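# Four arms press keys to play a pen-recorder chart

## Task

Press the green button to start the recorder's pen carriage, which sets off at once and makes one continuous pass without pausing. A pen draws in the lane of its key's colour whenever that key is fully depressed while the carriage moves; a half-pressed key may or may not draw. At the end, each printed box must have ink along the line through its middle, and no ink may lie anywhere outside the boxes. Measured on the ruler at the sheet's edge, the pens begin 11 mm before the 0 mark and travel at 8.32 mm/s.

## Robot and tools

Setup: four identical i2rt Big YAM arms (arm1, arm2, arm3, arm4), each with six joints, a five-fingered right hand and a wrist camera. A fixed room camera, cam_sheet, views the recorder sheet. Feet (base_link, scene frame, metres; each foot faces its own +x): arm1 (+0.645, -0.276, +0.737) quat_wxyz (+0.154, -0.002, -0.006, +0.988); arm2 (+0.303, +0.649, +0.772) (+0.630, +0.006, +0.004, -0.776); arm3 (-0.646, +0.214, +0.805) (+0.992, 0, 0, -0.124); arm4 (-0.225, -0.653, +0.805) (+0.781, -0.003, -0.001, +0.625). Tabletops under the arms sit at z=+0.720. Reach is about 1.07 m from the joint1 axis.

Timing the chart: a box at ruler position p mm is reached (p + 11) / 8.32 seconds after the green button is pressed. Keys must be fully down only while the pen is over a box and up elsewhere, so plan press and release moments from this.

Frame: one shared scene frame, origin on the floor, +z up. The hand point lies 0.045 m in front of the palm; its +z runs along straight fingers, +y out of the palm, +x across the palm away from the thumb. Straight fingers extend 0.06-0.07 m past the point along +z, centred 0.06 m toward -y. A wrist bracket on the little-finger side reaches 0.10 m across and can strike things. With joints 1, 5, 6 at 0 and the hand level and forward, the palm is down and the thumb on the left. Joint6 near -1.3 puts the wrist camera on top with an upright picture.

move: one action for any subset of arms. Each robot's name holds its own object; omitted robots get nothing new but may keep pushing to old targets. Inside it:
- joints: absolute targets by name. joint1_rad -2.879..2.879 (base yaw, positive counter-clockwise from above); joint2_rad 0..3.141 (shoulder); joint3_rad 0..3.019 (elbow); joint4_rad -1.692..1.57 (hand pitch, positive fingers up); joint5_rad -1.57..1.57 (sideways, positive to the arm's right); joint6_rad -2.094..2.094 (roll, positive clockwise from behind). Radians. Finger keys hand_little, hand_ring, hand_middle, hand_index, hand_thumb_turn, hand_thumb_bend: -1 closed to +1 open. hand_force_limit -1..1 maps to about 0-10 N (15 N thumb) stop force; hand_speed -0.96..1 (full speed from +0.48). Scene starts at force 0, speed -0.8.
- target: an absolute hand pose, one list of seven numbers [x, y, z, qw, qx, qy, qz], metres and unit quaternion in the scene frame, as the "hand" line prints it. The hand follows a straight path from its hand_target pose. With target, joints may hold only the hand keys.
- speed: path top speed, 0.002-0.5 m/s (default 0.25), only with target; turning capped at twice that in rad/s.
- min_time_s: 0.1-8 s, least duration of that arm's joint motions, only beside joints.
- cameras: list from arm1_cam_wrist..arm4_cam_wrist, cam_sheet, or "all"; [] for none.
All motions in one call start together; all hand paths end together, paced by the slowest. Paths last 0.5-10 s; an action at most 15 s. Each step clips the path pose to within 100 mm and 20 degrees of the measured hand, so hands lag, stray, often end a centimetre or more off, and may overshoot speed near full stretch. Unknown keys make a call invalid; out-of-range values get it refused, and after a refusal the remaining move/wait/finished_scene calls in that reply are skipped.

wait: seconds 0-10, optional cameras; nothing new is commanded while the scene continues. zoom_image: camera plus region [x0, y0, x1, y1] pixels, at most 504 square, on that camera's newest image. show_instructions: shows the reference pages. finished_scene: ends the scene permanently; the result must hold without the robots.

Results: the "move" line lists each arm sent a motion with "done" or its worst status (e.g. time_out). joint_status/hand_status: off_target (resting away, maybe still pushing), time_out (joint now holds a target near where it stopped; sending its reported position relieves the push), not_followed (safety check withheld the targets; "pose unreachable" for a target). on_its_own reports uncommanded activity; "held at" is a target, not a reading. Arms under "as last shown" were not in the action and show "not commanded". hand_stopped_by gives little, ring, middle, index, thumb_bend, thumb_turn as moving, target, force, stalled or fault; *_load_n are fingertip loads in N (positive pushed open). Joint torques: Nm with unit offsets; numbers 3 and 4 wrap at ±28. Joint velocities in rad/s; "within noise" means still. Printed hand positions get less accurate at long reach. Images may be slightly older than the state.

Avoid: arms pressing hard on each other (ends the scene; gripping another hand counts), hard hits on fixed or heavy things, long pushing or stretched holds that overheat motors (MOTOR HOT at 85 °C, fault and arm drop at 100 °C; resend targets marked limit_stop_at_motor_heat afterwards), excess finger force, and slams. The collision check may act too late and ignores hand and camera contact, and paths do not avoid obstacles. Press keys firmly but briefly, and retract them cleanly so no stray ink appears.

Each tool is called after ">>>" by a JSON object that holds its "fn" and its "kwargs", one argument or row to a line.

Reference images:

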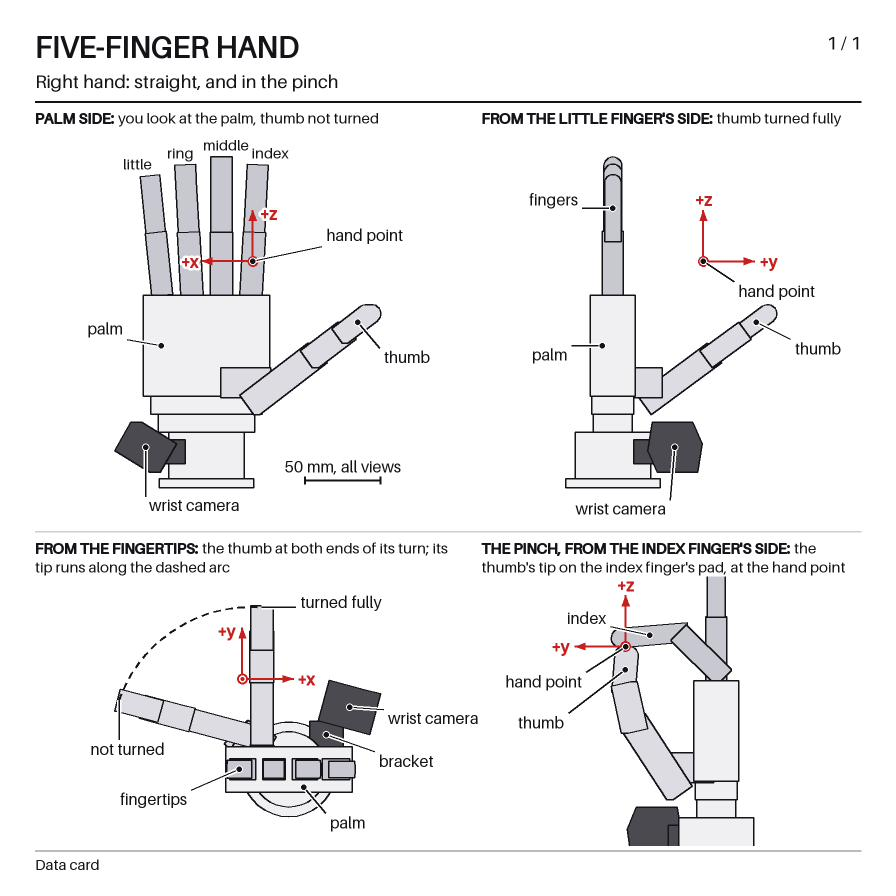

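## Session

>>> {"fn": "move", "kwargs": {

}}

Scene clock: 0.00 s.
Joint torques (N m): no reading
Motor temperatures (°C): arm1=[20 26 24 25 24 18] | arm2=[25 16 22 26 21 27] | arm3=[20 32 17 24 23 25] | arm4=[27 21 25 24 23 24]
Heat: arm1: hottest joint2_rad 26 °C; arm2: hottest joint6_rad 27 °C; arm3: hottest joint2_rad 32 °C; arm4: hottest joint1_rad 27 °C.
Joint velocities: within noise
arm1.joint_positions: joint1_rad=-0.288 joint2_rad=+0.623 joint3_rad=+1.357 joint4_rad=-1.459 joint5_rad=+0.105 joint6_rad=-0.882 hand_little=+1.000 hand_ring=+1.000 hand_middle=+1.000 hand_index=+1.000 hand_thumb_turn=+1.000 hand_thumb_bend=+1.000 hand_force_limit=+0.000 hand_speed=-0.800
arm1.joint_status: not commanded
arm1.hand_stopped_by: target,target,target,target,target,target
arm1.little_load_n: 0.0
arm1.ring_load_n: 0.0
arm1.middle_load_n: 0.0
arm1.index_load_n: 0.0
arm1.thumb_bend_load_n: 0.0
arm1.thumb_turn_load_n: 0.0
arm1.hand: x=+0.5084 y=-0.1325 z=+1.1780 quat_wxyz=(-0.412, +0.561, +0.717, +0.034) (m; scene frame)
arm1.hand_target: x=+0.5083 y=-0.1326 z=+1.1872 quat_wxyz=(-0.423, +0.559, +0.713, +0.033) (m; scene frame)
arm1.hand_status: not commanded
arm2.joint_positions: joint1_rad=+0.488 joint2_rad=+0.607 joint3_rad=+1.486 joint4_rad=-1.182 joint5_rad=+0.214 joint6_rad=-1.581 hand_little=+1.000 hand_ring=+1.000 hand_middle=+1.000 hand_index=+1.000 hand_thumb_turn=+1.000 hand_thumb_bend=+1.000 hand_force_limit=+0.000 hand_speed=-0.800
arm2.joint_status: not commanded
arm2.hand_stopped_by: target,target,target,target,target,target
arm2.little_load_n: 0.0
arm2.ring_load_n: 0.0
arm2.middle_load_n: 0.0
arm2.index_load_n: 0.0
arm2.thumb_bend_load_n: 0.0
arm2.thumb_turn_load_n: 0.0
arm2.hand: x=+0.2649 y=+0.3984 z=+1.3613 quat_wxyz=(+0.420, +0.607, -0.533, +0.415) (m; scene frame)
arm2.hand_target: x=+0.2639 y=+0.4014 z=+1.3734 quat_wxyz=(+0.426, +0.599, -0.529, +0.424) (m; scene frame)
arm2.hand_status: not commanded
arm3.joint_positions: joint1_rad=-0.175 joint2_rad=+0.625 joint3_rad=+1.335 joint4_rad=-1.607 joint5_rad=+0.085 joint6_rad=-1.188 hand_little=+1.000 hand_ring=+1.000 hand_middle=+1.000 hand_index=+1.000 hand_thumb_turn=+1.000 hand_thumb_bend=+1.000 hand_force_limit=+0.000 hand_speed=-0.800
arm3.joint_status: not commanded
arm3.hand_stopped_by: target,target,target,target,target,target
arm3.little_load_n: 0.0
arm3.ring_load_n: 0.0
arm3.middle_load_n: 0.0
arm3.index_load_n: 0.0
arm3.thumb_bend_load_n: 0.0
arm3.thumb_turn_load_n: 0.0
arm3.hand: x=-0.5172 y=+0.0890 z=+1.2235 quat_wxyz=(+0.046, +0.862, -0.382, +0.330) (m; scene frame)
arm3.hand_target: x=-0.5170 y=+0.0889 z=+1.2316 quat_wxyz=(+0.047, +0.858, -0.381, +0.340) (m; scene frame)
arm3.hand_status: not commanded
arm4.joint_positions: joint1_rad=+0.216 joint2_rad=+0.625 joint3_rad=+1.488 joint4_rad=-1.387 joint5_rad=-0.243 joint6_rad=-1.485 hand_little=+1.000 hand_ring=+1.000 hand_middle=+1.000 hand_index=+1.000 hand_thumb_turn=+1.000 hand_thumb_bend=+1.000 hand_force_limit=+0.000 hand_speed=-0.800
arm4.joint_status: not commanded
arm4.hand_stopped_by: target,target,target,target,target,target
arm4.little_load_n: 0.0
arm4.ring_load_n: 0.0
arm4.middle_load_n: 0.0
arm4.index_load_n: 0.0
arm4.thumb_bend_load_n: 0.0
arm4.thumb_turn_load_n: 0.0
arm4.hand: x=-0.2167 y=-0.4271 z=+1.3318 quat_wxyz=(-0.433, +0.595, +0.626, +0.260) (m; scene frame)
arm4.hand_target: x=-0.2168 y=-0.4282 z=+1.3438 quat_wxyz=(-0.442, +0.588, +0.622, +0.268) (m; scene frame)
arm4.hand_status: not commanded
pictures: arm1_cam_wrist, arm2_cam_wrist, arm3_cam_wrist, arm4_cam_wrist, cam_sheet
Images, in order (width x height): arm1_cam_wrist 672x504, arm2_cam_wrist 672x504, arm3_cam_wrist 672x504, arm4_cam_wrist 672x504, cam_sheet 672x504.

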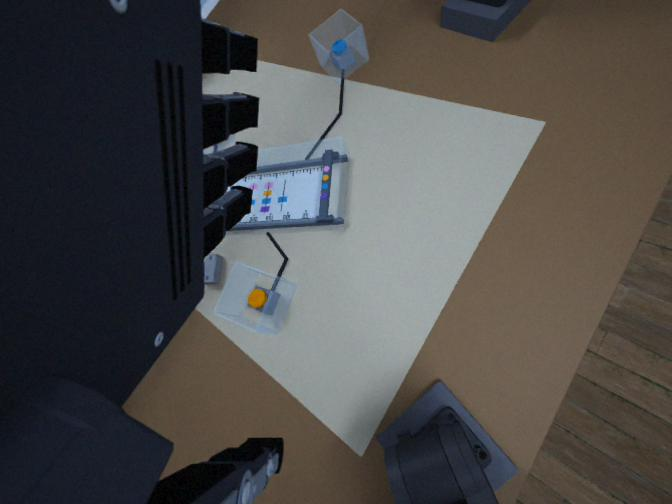

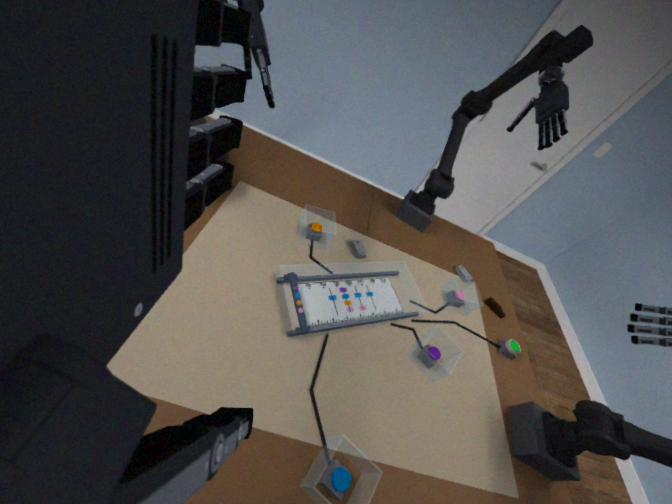

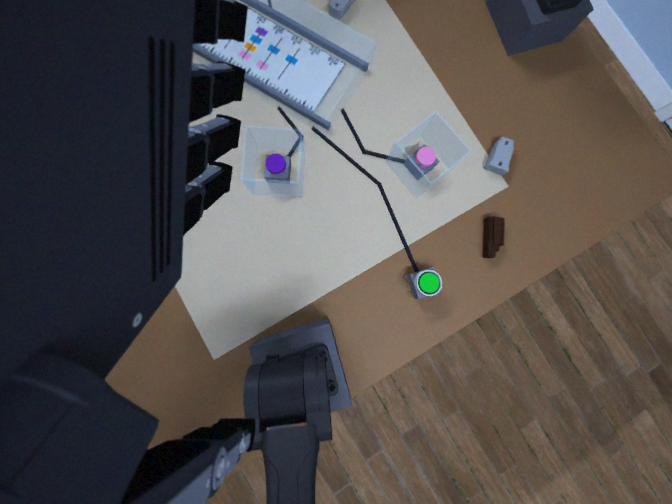

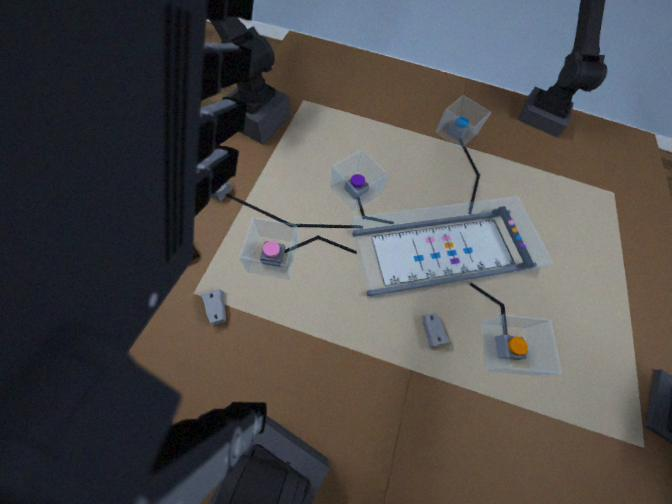

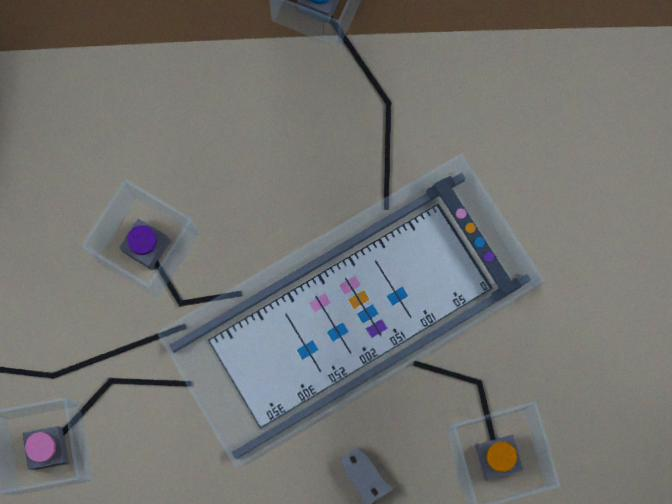

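>>> {"fn": "zoom_image", "kwargs": {
  "camera": "cam_sheet",
  "region": [200, 180, 500, 440]
}}

>>> {"fn": "zoom_image", "kwargs": {
  "camera": "cam_sheet",
  "region": [280, 240, 430, 370]
}}

>>> {"fn": "zoom_image", "kwargs": {
  "camera": "arm4_cam_wrist",
  "region": [200, 80, 600, 400]
}}

>>> {"fn": "zoom_image", "kwargs": {
  "camera": "arm3_cam_wrist",
  "region": [220, 80, 540, 330]
}}

>>> {"fn": "zoom_image", "kwargs": {
  "camera": "arm2_cam_wrist",
  "region": [250, 180, 550, 504]
}}

Scaled by 1.680 from the camera's 672x504 image, which has a finer 960x720 frame.

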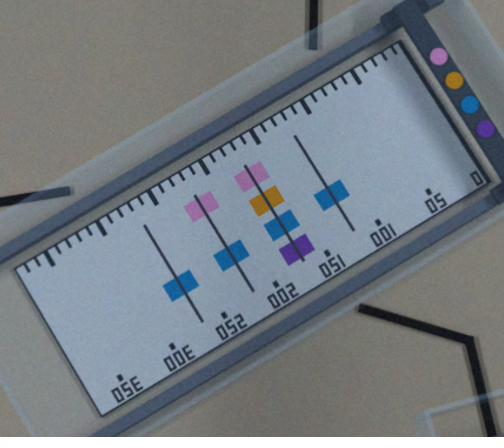

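Scaled by 3.360 from the camera's 672x504 image, which has a finer 960x720 frame.

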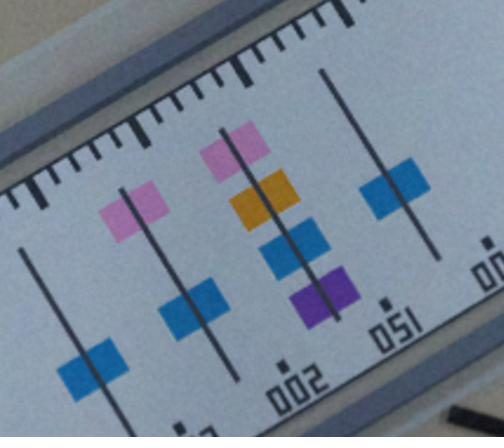

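Scaled by 1.260 from the camera's 672x504 image, which has a finer 960x720 frame.

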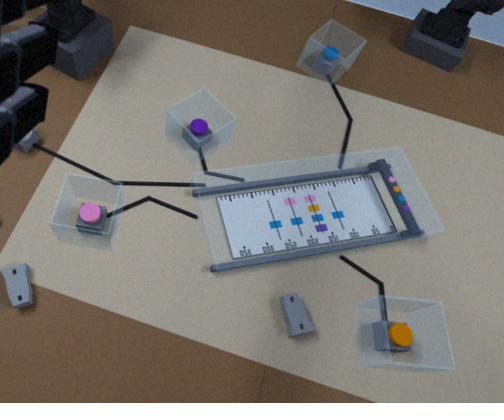

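Scaled by 1.575 from the camera's 672x504 image, which has a finer 960x720 frame.

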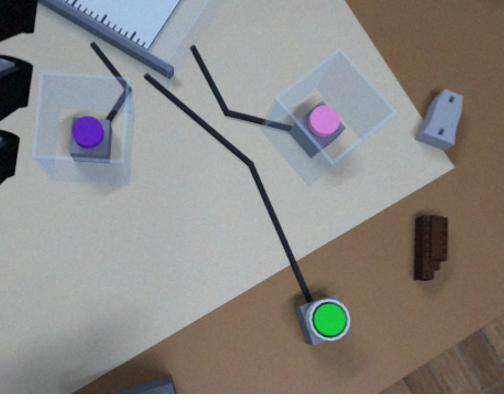

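Scaled by 1.556 from the camera's 672x504 image, which has a finer 960x720 frame.

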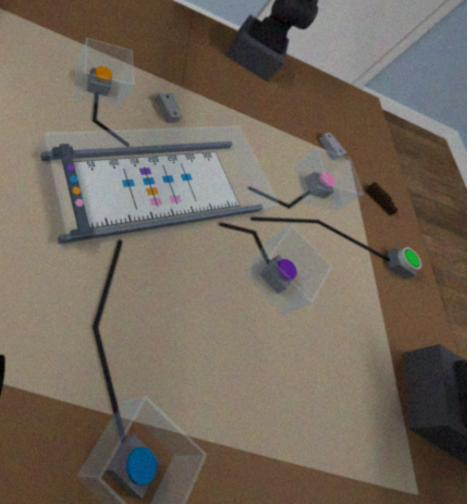

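>>> {"fn": "move", "kwargs": {
  "arm1": {"target":[0.187,-0.192,1.06,0,0.0262,0.9997,0],"joints":{"hand_little":-1,"hand_ring":-1,"hand_middle":-1}},
  "arm2": {"target":[-0.029,0.532,1.06,0,0.2521,-0.9677,0],"joints":{"hand_little":-1,"hand_ring":-1,"hand_middle":-1}},
  "arm3": {"target":[-0.289,0.028,1.06,0,0.9864,-0.1642,0],"joints":{"hand_little":-1,"hand_ring":-1,"hand_middle":-1}},
  "arm4": {"target":[-0.33,-0.27,1.06,0,0.5461,0.8377,0],"joints":{"hand_little":-1,"hand_ring":-1,"hand_middle":-1}},
  "cameras": ["all"]
}}

Scene clock: 9.47 s.
Joint torques (N m): arm1=[0.38 -13.16 12.51 -0.08 0.2 -0.13] | arm2=[0.26 -7.41 8.84 0.06 0.11 -0.03] | arm3=[1.08 -7.65 12.92 0.21 -0.07 -0.06] | arm4=[1.73 -9.05 12.14 -0.23 0.15 -0.06]
Motor temperatures (°C): arm1=[20 26 26 24 24 18] | arm2=[25 16 23 26 21 27] | arm3=[20 32 18 24 23 25] | arm4=[27 21 27 24 23 24]
Heat: arm1: hottest joint2_rad 26 °C; arm2: hottest joint6_rad 27 °C; arm3: hottest joint2_rad 32 °C; arm4: hottest joint1_rad 27 °C.
move: arm1 off_target; arm2 done; arm3 off_target; arm4 off_target
Joint velocities: within noise
arm1.joint_positions: joint1_rad=+0.243 joint2_rad=+1.553 joint3_rad=+1.746 joint4_rad=-1.683 joint5_rad=+0.005 joint6_rad=-1.569 hand_little=-1.000 hand_ring=-1.000 hand_middle=-1.000 hand_index=+1.000 hand_thumb_turn=+1.000 hand_thumb_bend=+1.000 hand_force_limit=+0.000 hand_speed=-0.800
arm1.joint_status: all done
arm1.hand_stopped_by: target,target,target,target,target,target
arm1.little_load_n: 0.0
arm1.ring_load_n: 0.0
arm1.middle_load_n: 0.0
arm1.index_load_n: 0.0
arm1.thumb_bend_load_n: 0.0
arm1.thumb_turn_load_n: 0.0
arm1.hand: x=+0.1993 y=-0.1887 z=+1.0492 quat_wxyz=(-0.038, +0.034, +0.999, +0.009) (m; scene frame)
arm1.hand_target: x=+0.1876 y=-0.1922 z=+1.0592 quat_wxyz=(-0.049, +0.024, +0.998, +0.009) (m; scene frame)
arm1.hand_status: off_target (0.017 m and 4.5 deg from the pose sent, 0.348 m and 86.0 deg at the start; a joint's target at an end of its range on 39 of 129 steps)
arm2.joint_positions: joint1_rad=-0.851 joint2_rad=+1.314 joint3_rad=+1.421 joint4_rad=-1.669 joint5_rad=-0.012 joint6_rad=-1.589 hand_little=-1.000 hand_ring=-1.000 hand_middle=-1.000 hand_index=+1.000 hand_thumb_turn=+1.000 hand_thumb_bend=+1.000 hand_force_limit=+0.000 hand_speed=-0.800
arm2.joint_status: all done
arm2.hand_stopped_by: target,target,target,target,target,target
arm2.little_load_n: 0.0
arm2.ring_load_n: 0.0
arm2.middle_load_n: 0.0
arm2.index_load_n: 0.0
arm2.thumb_bend_load_n: -0.5
arm2.thumb_turn_load_n: 0.0
arm2.hand: x=-0.0271 y=+0.5280 z=+1.0545 quat_wxyz=(-0.001, +0.262, -0.965, +0.001) (m; scene frame)
arm2.hand_target: x=-0.0289 y=+0.5320 z=+1.0600 quat_wxyz=(+0.000, +0.252, -0.968, +0.000) (m; scene frame)
arm2.hand_status: done (0.007 m and 1.2 deg from the pose sent, 0.442 m and 96.1 deg at the start)
arm3.joint_positions: joint1_rad=-0.090 joint2_rad=+1.441 joint3_rad=+1.436 joint4_rad=-1.583 joint5_rad=+0.003 joint6_rad=-1.557 hand_little=-1.000 hand_ring=-1.000 hand_middle=-1.000 hand_index=+1.000 hand_thumb_turn=+1.000 hand_thumb_bend=+1.000 hand_force_limit=+0.000 hand_speed=-0.800
arm3.joint_status: all done
arm3.hand_stopped_by: target,target,target,target,target,target
arm3.little_load_n: 0.0
arm3.ring_load_n: 0.0
arm3.middle_load_n: 0.0
arm3.index_load_n: 0.0
arm3.thumb_bend_load_n: 0.0
arm3.thumb_turn_load_n: 0.0
arm3.hand: x=-0.3023 y=+0.0286 z=+1.0509 quat_wxyz=(+0.000, +0.984, -0.175, -0.008) (m; scene frame)
arm3.hand_target: x=-0.2894 y=+0.0282 z=+1.0598 quat_wxyz=(+0.000, +0.986, -0.164, +0.000) (m; scene frame)
arm3.hand_status: off_target (0.016 m and 1.6 deg from the pose sent, 0.287 m and 48.1 deg at the start)
arm4.joint_positions: joint1_rad=+0.624 joint2_rad=+1.433 joint3_rad=+1.414 joint4_rad=-1.583 joint5_rad=-0.004 joint6_rad=-1.559 hand_little=-1.000 hand_ring=-1.000 hand_middle=-1.000 hand_index=+1.000 hand_thumb_turn=+1.000 hand_thumb_bend=+1.000 hand_force_limit=+0.000 hand_speed=-0.800
arm4.joint_status: all done
arm4.hand_stopped_by: target,target,target,target,target,target
arm4.little_load_n: 0.0
arm4.ring_load_n: 0.0
arm4.middle_load_n: 0.0
arm4.index_load_n: 0.0
arm4.thumb_bend_load_n: -0.5
arm4.thumb_turn_load_n: 0.0
arm4.hand: x=-0.3198 y=-0.2802 z=+1.0432 quat_wxyz=(+0.015, +0.556, +0.831, -0.011) (m; scene frame)
arm4.hand_target: x=-0.3297 y=-0.2708 z=+1.0600 quat_wxyz=(+0.000, +0.546, +0.838, +0.000) (m; scene frame)
arm4.hand_status: off_target (0.022 m and 2.5 deg from the pose sent, 0.334 m and 63.9 deg at the start)
pictures: arm1_cam_wrist, arm2_cam_wrist, arm3_cam_wrist, arm4_cam_wrist, cam_sheet
Images, in order (width x height): arm1_cam_wrist 672x504, arm2_cam_wrist 672x504, arm3_cam_wrist 672x504, arm4_cam_wrist 672x504, cam_sheet 672x504.

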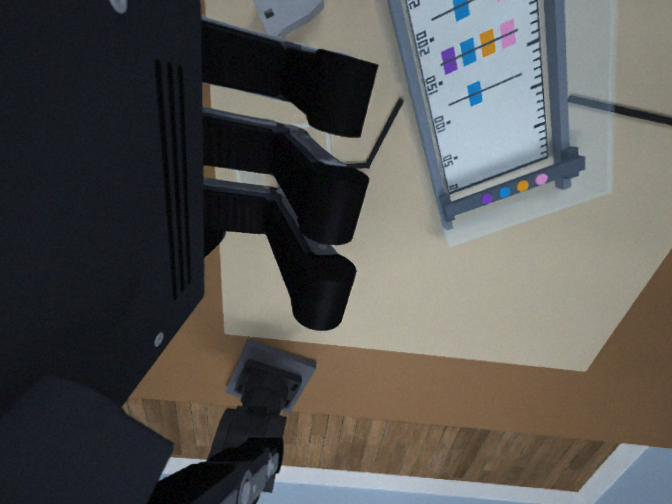

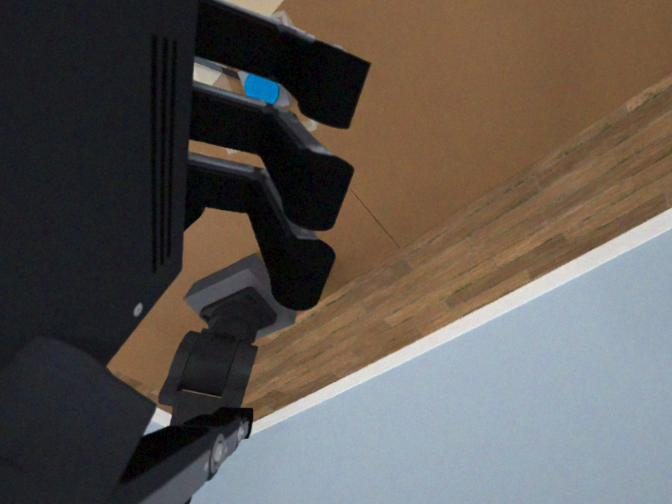

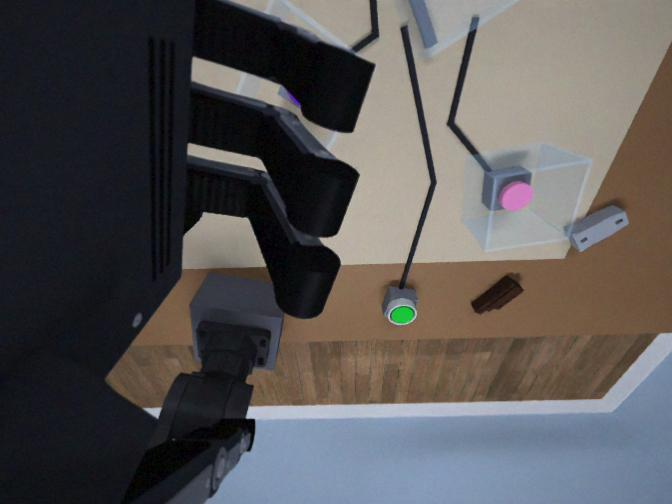

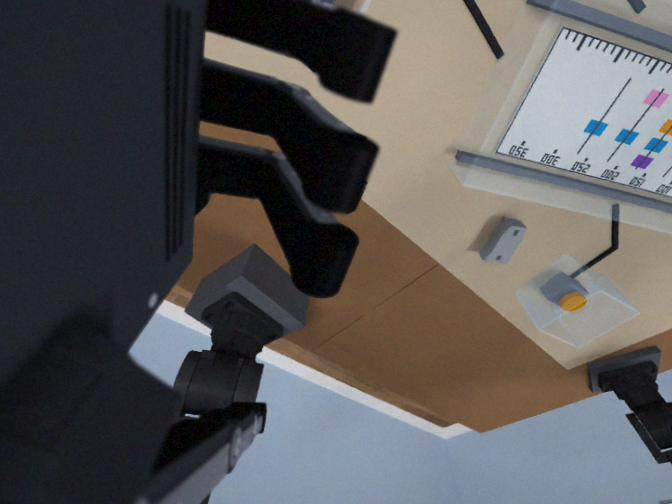

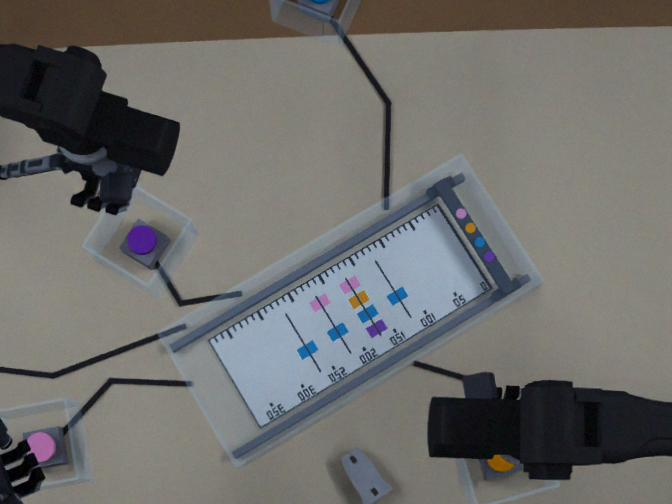

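>>> {"fn": "zoom_image", "kwargs": {
  "camera": "arm4_cam_wrist",
  "region": [470, 180, 672, 400]
}}

>>> {"fn": "zoom_image", "kwargs": {
  "camera": "arm3_cam_wrist",
  "region": [370, 120, 640, 340]
}}

>>> {"fn": "zoom_image", "kwargs": {
  "camera": "cam_sheet",
  "region": [0, 160, 300, 504]
}}

Scaled by 2.291 from the camera's 672x504 image, which has a finer 960x720 frame.

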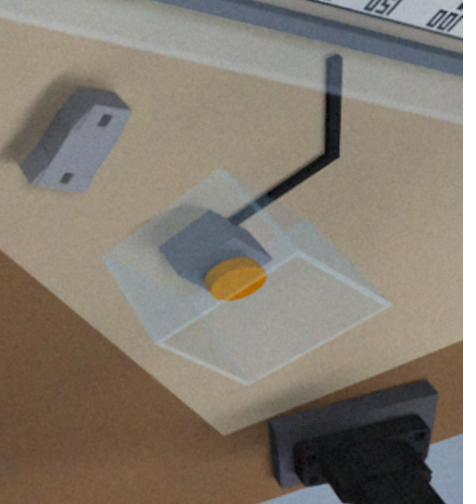

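Scaled by 1.867 from the camera's 672x504 image, which has a finer 960x720 frame.

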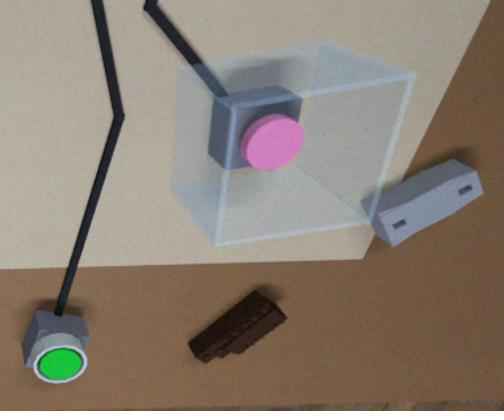

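Scaled by 1.465 from the camera's 672x504 image, which has a finer 960x720 frame.

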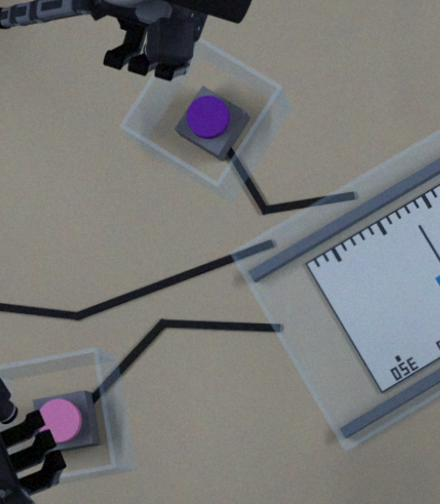

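>>> {"fn": "move", "kwargs": {
  "arm1": {"target":[0.210,-0.197,0.944,-0.1305,0.0216,0.9912,0.0028],"joints":{"hand_little":1,"hand_ring":1,"hand_middle":1}},
  "arm2": {"target":[-0.020,0.499,0.944,0.1246,0.2948,-0.9466,0.0388],"joints":{"hand_little":1,"hand_ring":1,"hand_middle":1}},
  "arm3": {"target":[-0.3005,0.032,0.944,0.0215,0.9778,-0.1636,0.1287],"joints":{"hand_little":1,"hand_ring":1,"hand_middle":1}},
  "arm4": {"target":[-0.361,-0.206,0.944,-0.1096,0.5377,0.8329,0.0708],"joints":{"hand_little":1,"hand_ring":1,"hand_middle":1}},
  "cameras": ["all"]
}}

Scene clock: 16.77 s.
Joint torques (N m): arm1=[0.56 -13.86 8.17 0.99 0.11 -0.14] | arm2=[2.14 -7.3 7.91 1.61 0.09 -0.04] | arm3=[1.44 -7.59 8.96 1.62 0.03 -0.06] | arm4=[1.79 -9.58 8.28 1.22 0.13 -0.01]
Motor temperatures (°C): arm1=[20 26 26 24 24 18] | arm2=[25 16 23 26 21 27] | arm3=[20 32 19 24 22 25] | arm4=[26 21 28 24 23 23]
Heat: arm1: hottest joint2_rad 26 °C; arm2: hottest joint6_rad 27 °C; arm3: hottest joint2_rad 32 °C; arm4: hottest joint3_rad 28 °C.
move: arm1 done; arm2 done; arm3 done; arm4 done
Joint velocities: within noise
arm1.joint_positions: joint1_rad=+0.245 joint2_rad=+1.394 joint3_rad=+1.282 joint4_rad=-1.214 joint5_rad=-0.011 joint6_rad=-1.570 hand_little=+1.000 hand_ring=+1.000 hand_middle=+1.000 hand_index=+1.000 hand_thumb_turn=+1.000 hand_thumb_bend=+1.000 hand_force_limit=+0.000 hand_speed=-0.800
arm1.joint_status: all done
arm1.hand_stopped_by: target,target,target,target,target,target
arm1.little_load_n: 0.0
arm1.ring_load_n: 0.0
arm1.middle_load_n: 0.0
arm1.index_load_n: 0.0
arm1.thumb_bend_load_n: 0.0
arm1.thumb_turn_load_n: 0.0
arm1.hand: x=+0.2116 y=-0.1920 z=+0.9394 quat_wxyz=(-0.120, +0.031, +0.992, +0.004) (m; scene frame)
arm1.hand_target: x=+0.2100 y=-0.1969 z=+0.9440 quat_wxyz=(-0.130, +0.022, +0.991, +0.003) (m; scene frame)
arm1.hand_status: done (0.007 m and 1.7 deg from the pose sent, 0.106 m and 10.8 deg at the start)
arm2.joint_positions: joint1_rad=-0.779 joint2_rad=+1.168 joint3_rad=+0.988 joint4_rad=-1.153 joint5_rad=-0.013 joint6_rad=-1.583 hand_little=+1.000 hand_ring=+1.000 hand_middle=+1.000 hand_index=+1.000 hand_thumb_turn=+1.000 hand_thumb_bend=+1.000 hand_force_limit=+0.000 hand_speed=-0.800
arm2.joint_status: all done
arm2.hand_stopped_by: target,target,target,target,target,target
arm2.little_load_n: 0.0
arm2.ring_load_n: 0.0
arm2.middle_load_n: 0.0
arm2.index_load_n: 0.0
arm2.thumb_bend_load_n: 0.0
arm2.thumb_turn_load_n: 0.0
arm2.hand: x=-0.0190 y=+0.5050 z=+0.9374 quat_wxyz=(+0.108, +0.293, -0.949, +0.034) (m; scene frame)
arm2.hand_target: x=-0.0200 y=+0.4991 z=+0.9441 quat_wxyz=(+0.124, +0.295, -0.947, +0.039) (m; scene frame)
arm2.hand_status: done (0.009 m and 2.0 deg from the pose sent, 0.114 m and 15.7 deg at the start)
arm3.joint_positions: joint1_rad=-0.090 joint2_rad=+1.298 joint3_rad=+1.002 joint4_rad=-1.038 joint5_rad=+0.001 joint6_rad=-1.557 hand_little=+1.000 hand_ring=+1.000 hand_middle=+1.000 hand_index=+1.000 hand_thumb_turn=+1.000 hand_thumb_bend=+1.000 hand_force_limit=+0.000 hand_speed=-0.800
arm3.joint_status: all done
arm3.hand_stopped_by: target,target,target,target,target,target
arm3.little_load_n: 0.0
arm3.ring_load_n: 0.0
arm3.middle_load_n: 0.0
arm3.index_load_n: 0.0
arm3.thumb_bend_load_n: -0.5
arm3.thumb_turn_load_n: 0.0
arm3.hand: x=-0.3049 y=+0.0300 z=+0.9394 quat_wxyz=(+0.020, +0.978, -0.174, +0.117) (m; scene frame)
arm3.hand_target: x=-0.3005 y=+0.0320 z=+0.9441 quat_wxyz=(+0.022, +0.978, -0.164, +0.129) (m; scene frame)
arm3.hand_status: done (0.007 m and 1.8 deg from the pose sent, 0.107 m and 16.0 deg at the start)
arm4.joint_positions: joint1_rad=+0.629 joint2_rad=+1.473 joint3_rad=+1.195 joint4_rad=-1.040 joint5_rad=-0.004 joint6_rad=-1.562 hand_little=+1.000 hand_ring=+1.000 hand_middle=+1.000 hand_index=+1.000 hand_thumb_turn=+1.000 hand_thumb_bend=+1.000 hand_force_limit=+0.000 hand_speed=-0.800
arm4.joint_status: all done
arm4.hand_stopped_by: target,target,target,target,target,target
arm4.little_load_n: 0.0
arm4.ring_load_n: 0.0
arm4.middle_load_n: 0.0
arm4.index_load_n: 0.0
arm4.thumb_bend_load_n: 0.0
arm4.thumb_turn_load_n: 0.0
arm4.hand: x=-0.3520 y=-0.2098 z=+0.9439 quat_wxyz=(-0.104, +0.548, +0.827, +0.067) (m; scene frame)
arm4.hand_target: x=-0.3610 y=-0.2062 z=+0.9440 quat_wxyz=(-0.110, +0.538, +0.833, +0.071) (m; scene frame)
arm4.hand_status: done (0.010 m and 1.6 deg from the pose sent, 0.130 m and 17.2 deg at the start)
pictures: arm1_cam_wrist, arm2_cam_wrist, arm3_cam_wrist, arm4_cam_wrist, cam_sheet
Images, in order (width x height): arm1_cam_wrist 672x504, arm2_cam_wrist 672x504, arm3_cam_wrist 672x504, arm4_cam_wrist 672x504, cam_sheet 672x504.

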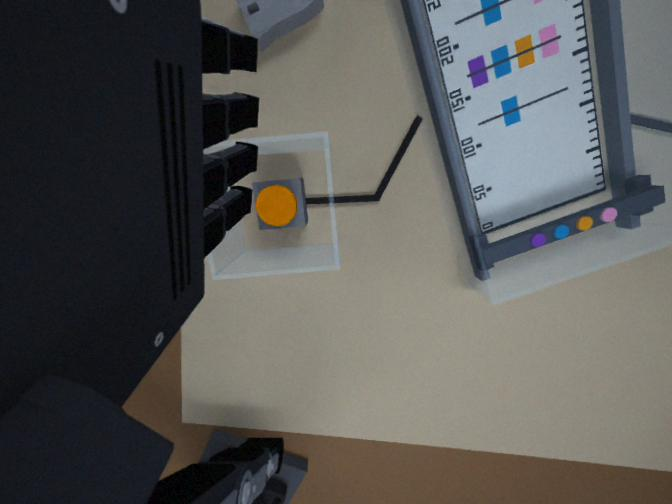

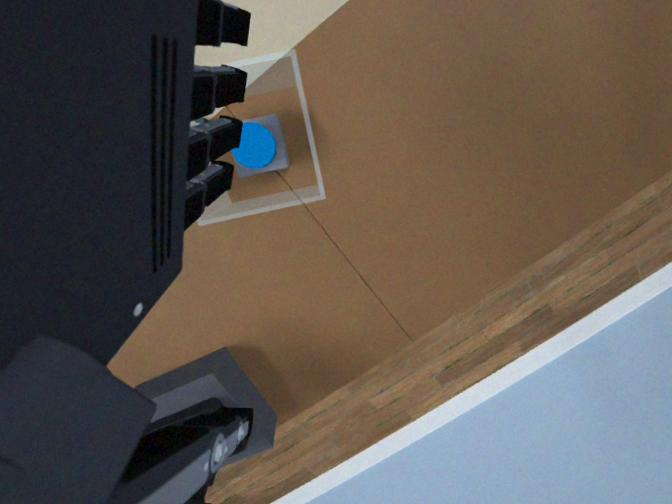

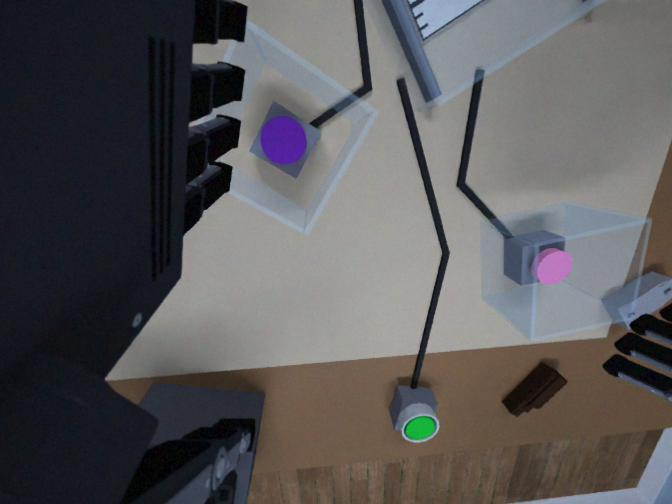

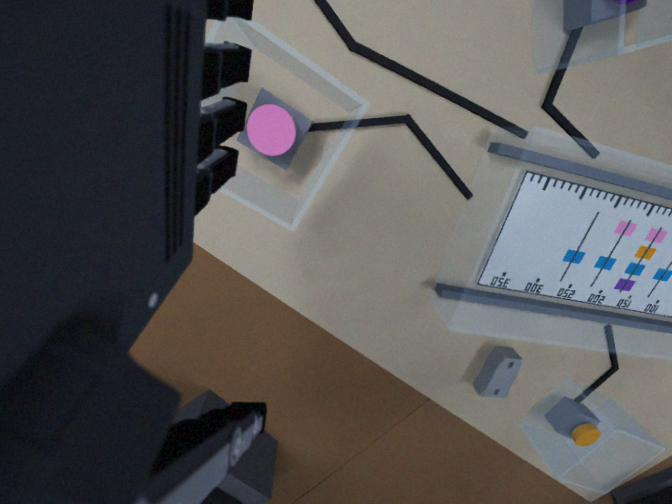

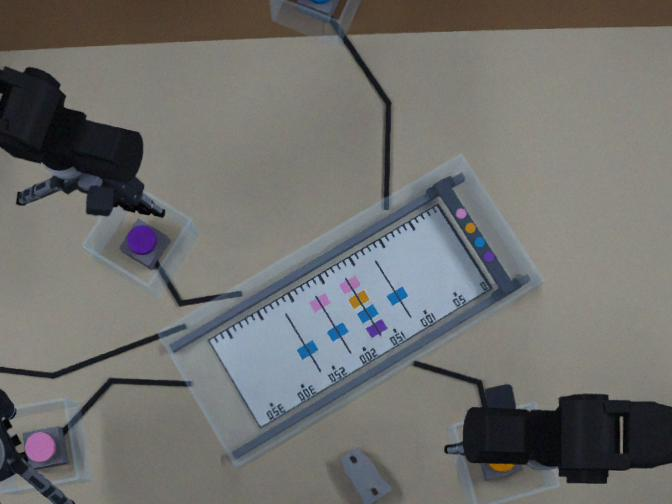

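>>> {"fn": "move", "kwargs": {
  "arm1": {"target":[0.231,-0.191,0.925,-0.1305,0.0216,0.9912,0.0028],"speed":0.1},
  "arm2": {"target":[-0.028,0.490,0.926,0.1246,0.2948,-0.9466,0.0388],"speed":0.1},
  "arm3": {"target":[-0.284,0.006,0.925,0.0215,0.9778,-0.1636,0.1287],"speed":0.1},
  "arm4": {"target":[-0.364,-0.186,0.921,-0.1096,0.5377,0.8329,0.0708],"speed":0.1},
  "cameras": ["all"]
}}

Scene clock: 19.30 s.
Joint torques (N m): arm1=[-1.03 -13.1 8.1 0.99 0.07 -0.15] | arm2=[2.08 -4.89 7.94 1.68 0.1 -0.03] | arm3=[-0.97 -6.12 10.81 1.61 -0.09 -0.09] | arm4=[1.26 -10.29 9.17 1.22 0.02 -0.02]
Motor temperatures (°C): arm1=[20 26 26 24 24 18] | arm2=[25 16 23 25 21 27] | arm3=[20 32 19 24 22 25] | arm4=[26 21 28 24 23 23]
Heat: arm1: hottest joint2_rad 26 °C; arm2: hottest joint6_rad 27 °C; arm3: hottest joint2_rad 32 °C; arm4: hottest joint3_rad 28 °C.
move: arm1 done; arm2 done; arm3 off_target; arm4 off_target
Joint velocities: within noise
arm1.joint_positions: joint1_rad=+0.245 joint2_rad=+1.348 joint3_rad=+1.186 joint4_rad=-1.166 joint5_rad=-0.014 joint6_rad=-1.585 hand_little=+1.000 hand_ring=+1.000 hand_middle=+1.000 hand_index=+1.000 hand_thumb_turn=+1.000 hand_thumb_bend=+1.000 hand_force_limit=+0.000 hand_speed=-0.800
arm1.joint_status: not commanded
arm1.hand_stopped_by: target,target,target,target,target,target
arm1.little_load_n: 0.0
arm1.ring_load_n: 0.0
arm1.middle_load_n: 0.0
arm1.index_load_n: 0.0
arm1.thumb_bend_load_n: 0.0
arm1.thumb_turn_load_n: 0.0
arm1.hand: x=+0.2315 y=-0.1932 z=+0.9201 quat_wxyz=(-0.119, +0.023, +0.993, +0.003) (m; scene frame)
arm1.hand_target: x=+0.2311 y=-0.1910 z=+0.9251 quat_wxyz=(-0.130, +0.022, +0.991, +0.003) (m; scene frame)
arm1.hand_status: done (0.005 m and 1.4 deg from the pose sent, 0.024 m and 1.7 deg at the start)
arm2.joint_positions: joint1_rad=-0.769 joint2_rad=+1.182 joint3_rad=+0.973 joint4_rad=-1.096 joint5_rad=-0.010 joint6_rad=-1.575 hand_little=+1.000 hand_ring=+1.000 hand_middle=+1.000 hand_index=+1.000 hand_thumb_turn=+1.000 hand_thumb_bend=+1.000 hand_force_limit=+0.000 hand_speed=-0.800
arm2.joint_status: not commanded
arm2.hand_stopped_by: target,target,target,target,target,target
arm2.little_load_n: 0.0
arm2.ring_load_n: 0.0
arm2.middle_load_n: 0.0
arm2.index_load_n: 0.0
arm2.thumb_bend_load_n: 0.0
arm2.thumb_turn_load_n: 0.0
arm2.hand: x=-0.0259 y=+0.4966 z=+0.9285 quat_wxyz=(+0.121, +0.293, -0.948, +0.038) (m; scene frame)
arm2.hand_target: x=-0.0279 y=+0.4900 z=+0.9260 quat_wxyz=(+0.125, +0.295, -0.947, +0.039) (m; scene frame)
arm2.hand_status: done (0.007 m and 0.5 deg from the pose sent, 0.021 m and 2.0 deg at the start)
arm3.joint_positions: joint1_rad=-0.122 joint2_rad=+1.349 joint3_rad=+1.002 joint4_rad=-0.980 joint5_rad=-0.008 joint6_rad=-1.602 hand_little=+1.000 hand_ring=+1.000 hand_middle=+1.000 hand_index=+1.000 hand_thumb_turn=+1.000 hand_thumb_bend=+1.000 hand_force_limit=+0.000 hand_speed=-0.800
arm3.joint_status: not commanded
arm3.hand_stopped_by: target,target,target,target,target,target
arm3.little_load_n: 0.0
arm3.ring_load_n: 0.0
arm3.middle_load_n: 0.0
arm3.index_load_n: 0.0
arm3.thumb_bend_load_n: 0.0
arm3.thumb_turn_load_n: 0.0
arm3.hand: x=-0.2940 y=+0.0132 z=+0.9227 quat_wxyz=(+0.020, +0.978, -0.167, +0.120) (m; scene frame)
arm3.hand_target: x=-0.2843 y=+0.0061 z=+0.9251 quat_wxyz=(+0.022, +0.978, -0.164, +0.129) (m; scene frame)
arm3.hand_status: off_target (0.013 m and 1.0 deg from the pose sent, 0.035 m and 1.8 deg at the start)
arm4.joint_positions: joint1_rad=+0.629 joint2_rad=+1.539 joint3_rad=+1.195 joint4_rad=-0.985 joint5_rad=-0.004 joint6_rad=-1.573 hand_little=+1.000 hand_ring=+1.000 hand_middle=+1.000 hand_index=+1.000 hand_thumb_turn=+1.000 hand_thumb_bend=+1.000 hand_force_limit=+0.000 hand_speed=-0.800
arm4.joint_status: not commanded
arm4.hand_stopped_by: target,target,target,target,target,target
arm4.little_load_n: 0.0
arm4.ring_load_n: 0.0
arm4.middle_load_n: 0.0
arm4.index_load_n: 0.0
arm4.thumb_bend_load_n: 0.0
arm4.thumb_turn_load_n: 0.0
arm4.hand: x=-0.3576 y=-0.1959 z=+0.9167 quat_wxyz=(-0.099, +0.545, +0.830, +0.064) (m; scene frame)
arm4.hand_target: x=-0.3640 y=-0.1863 z=+0.9212 quat_wxyz=(-0.110, +0.538, +0.833, +0.071) (m; scene frame)
arm4.hand_status: off_target (0.013 m and 1.6 deg from the pose sent, 0.035 m and 1.6 deg at the start)
pictures: arm1_cam_wrist, arm2_cam_wrist, arm3_cam_wrist, arm4_cam_wrist, cam_sheet
Images, in order (width x height): arm1_cam_wrist 672x504, arm2_cam_wrist 672x504, arm3_cam_wrist 672x504, arm4_cam_wrist 672x504, cam_sheet 672x504.

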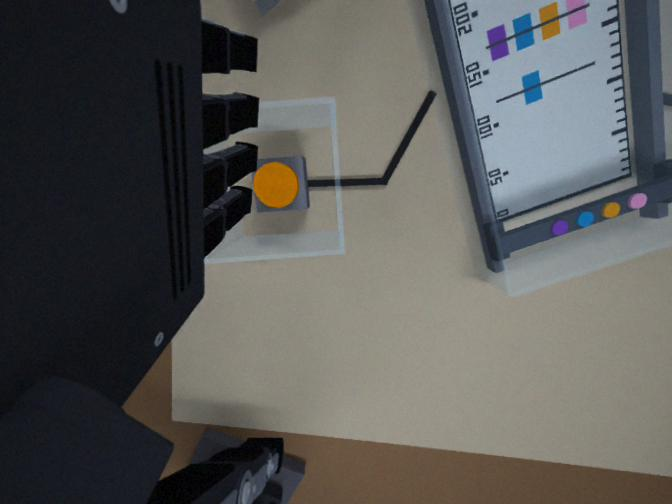

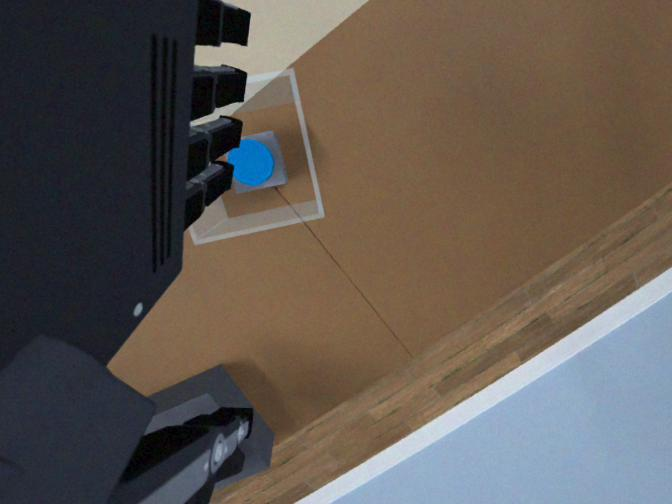

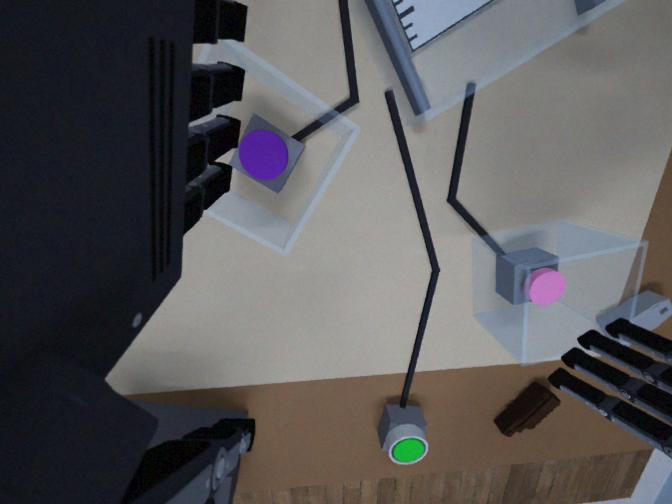

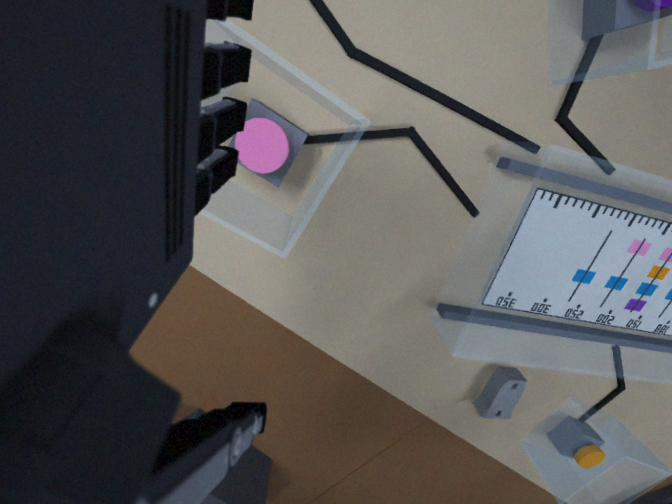

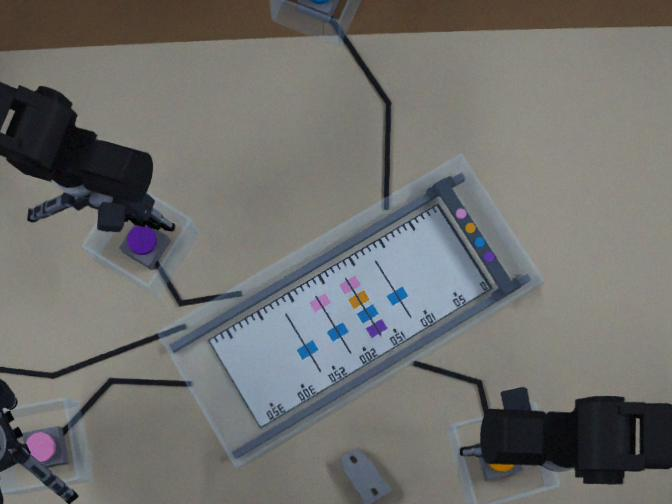

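>>> {"fn": "zoom_image", "kwargs": {
  "camera": "cam_sheet",
  "region": [60, 140, 240, 300]
}}

>>> {"fn": "zoom_image", "kwargs": {
  "camera": "cam_sheet",
  "region": [420, 380, 580, 504]
}}

>>> {"fn": "zoom_image", "kwargs": {
  "camera": "arm3_cam_wrist",
  "region": [180, 0, 400, 260]
}}

>>> {"fn": "zoom_image", "kwargs": {
  "camera": "arm2_cam_wrist",
  "region": [180, 0, 400, 260]
}}

Scaled by 2.800 from the camera's 672x504 image, which has a finer 960x720 frame.

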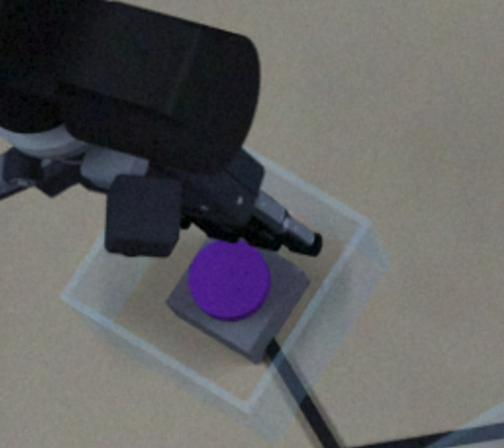

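Scaled by 3.150 from the camera's 672x504 image, which has a finer 960x720 frame.

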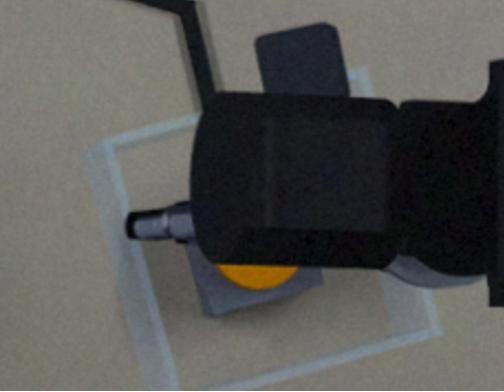

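Scaled by 1.938 from the camera's 672x504 image, which has a finer 960x720 frame.

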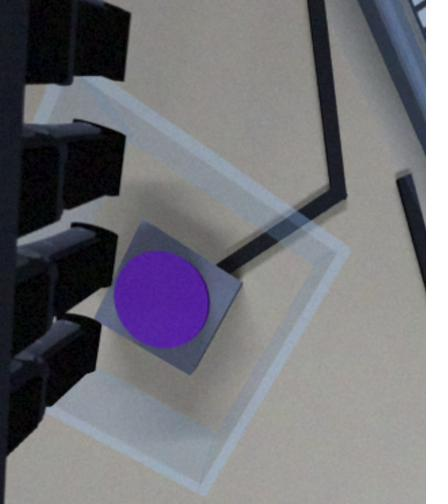

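Scaled by 1.938 from the camera's 672x504 image, which has a finer 960x720 frame.

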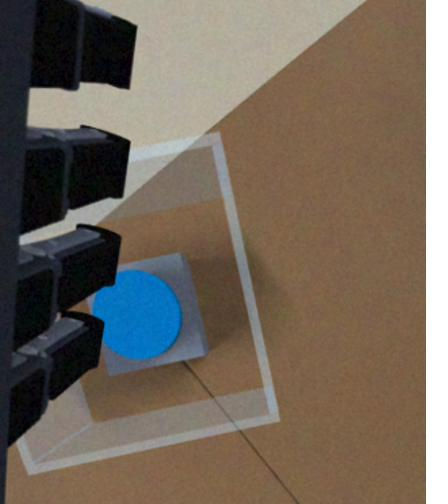

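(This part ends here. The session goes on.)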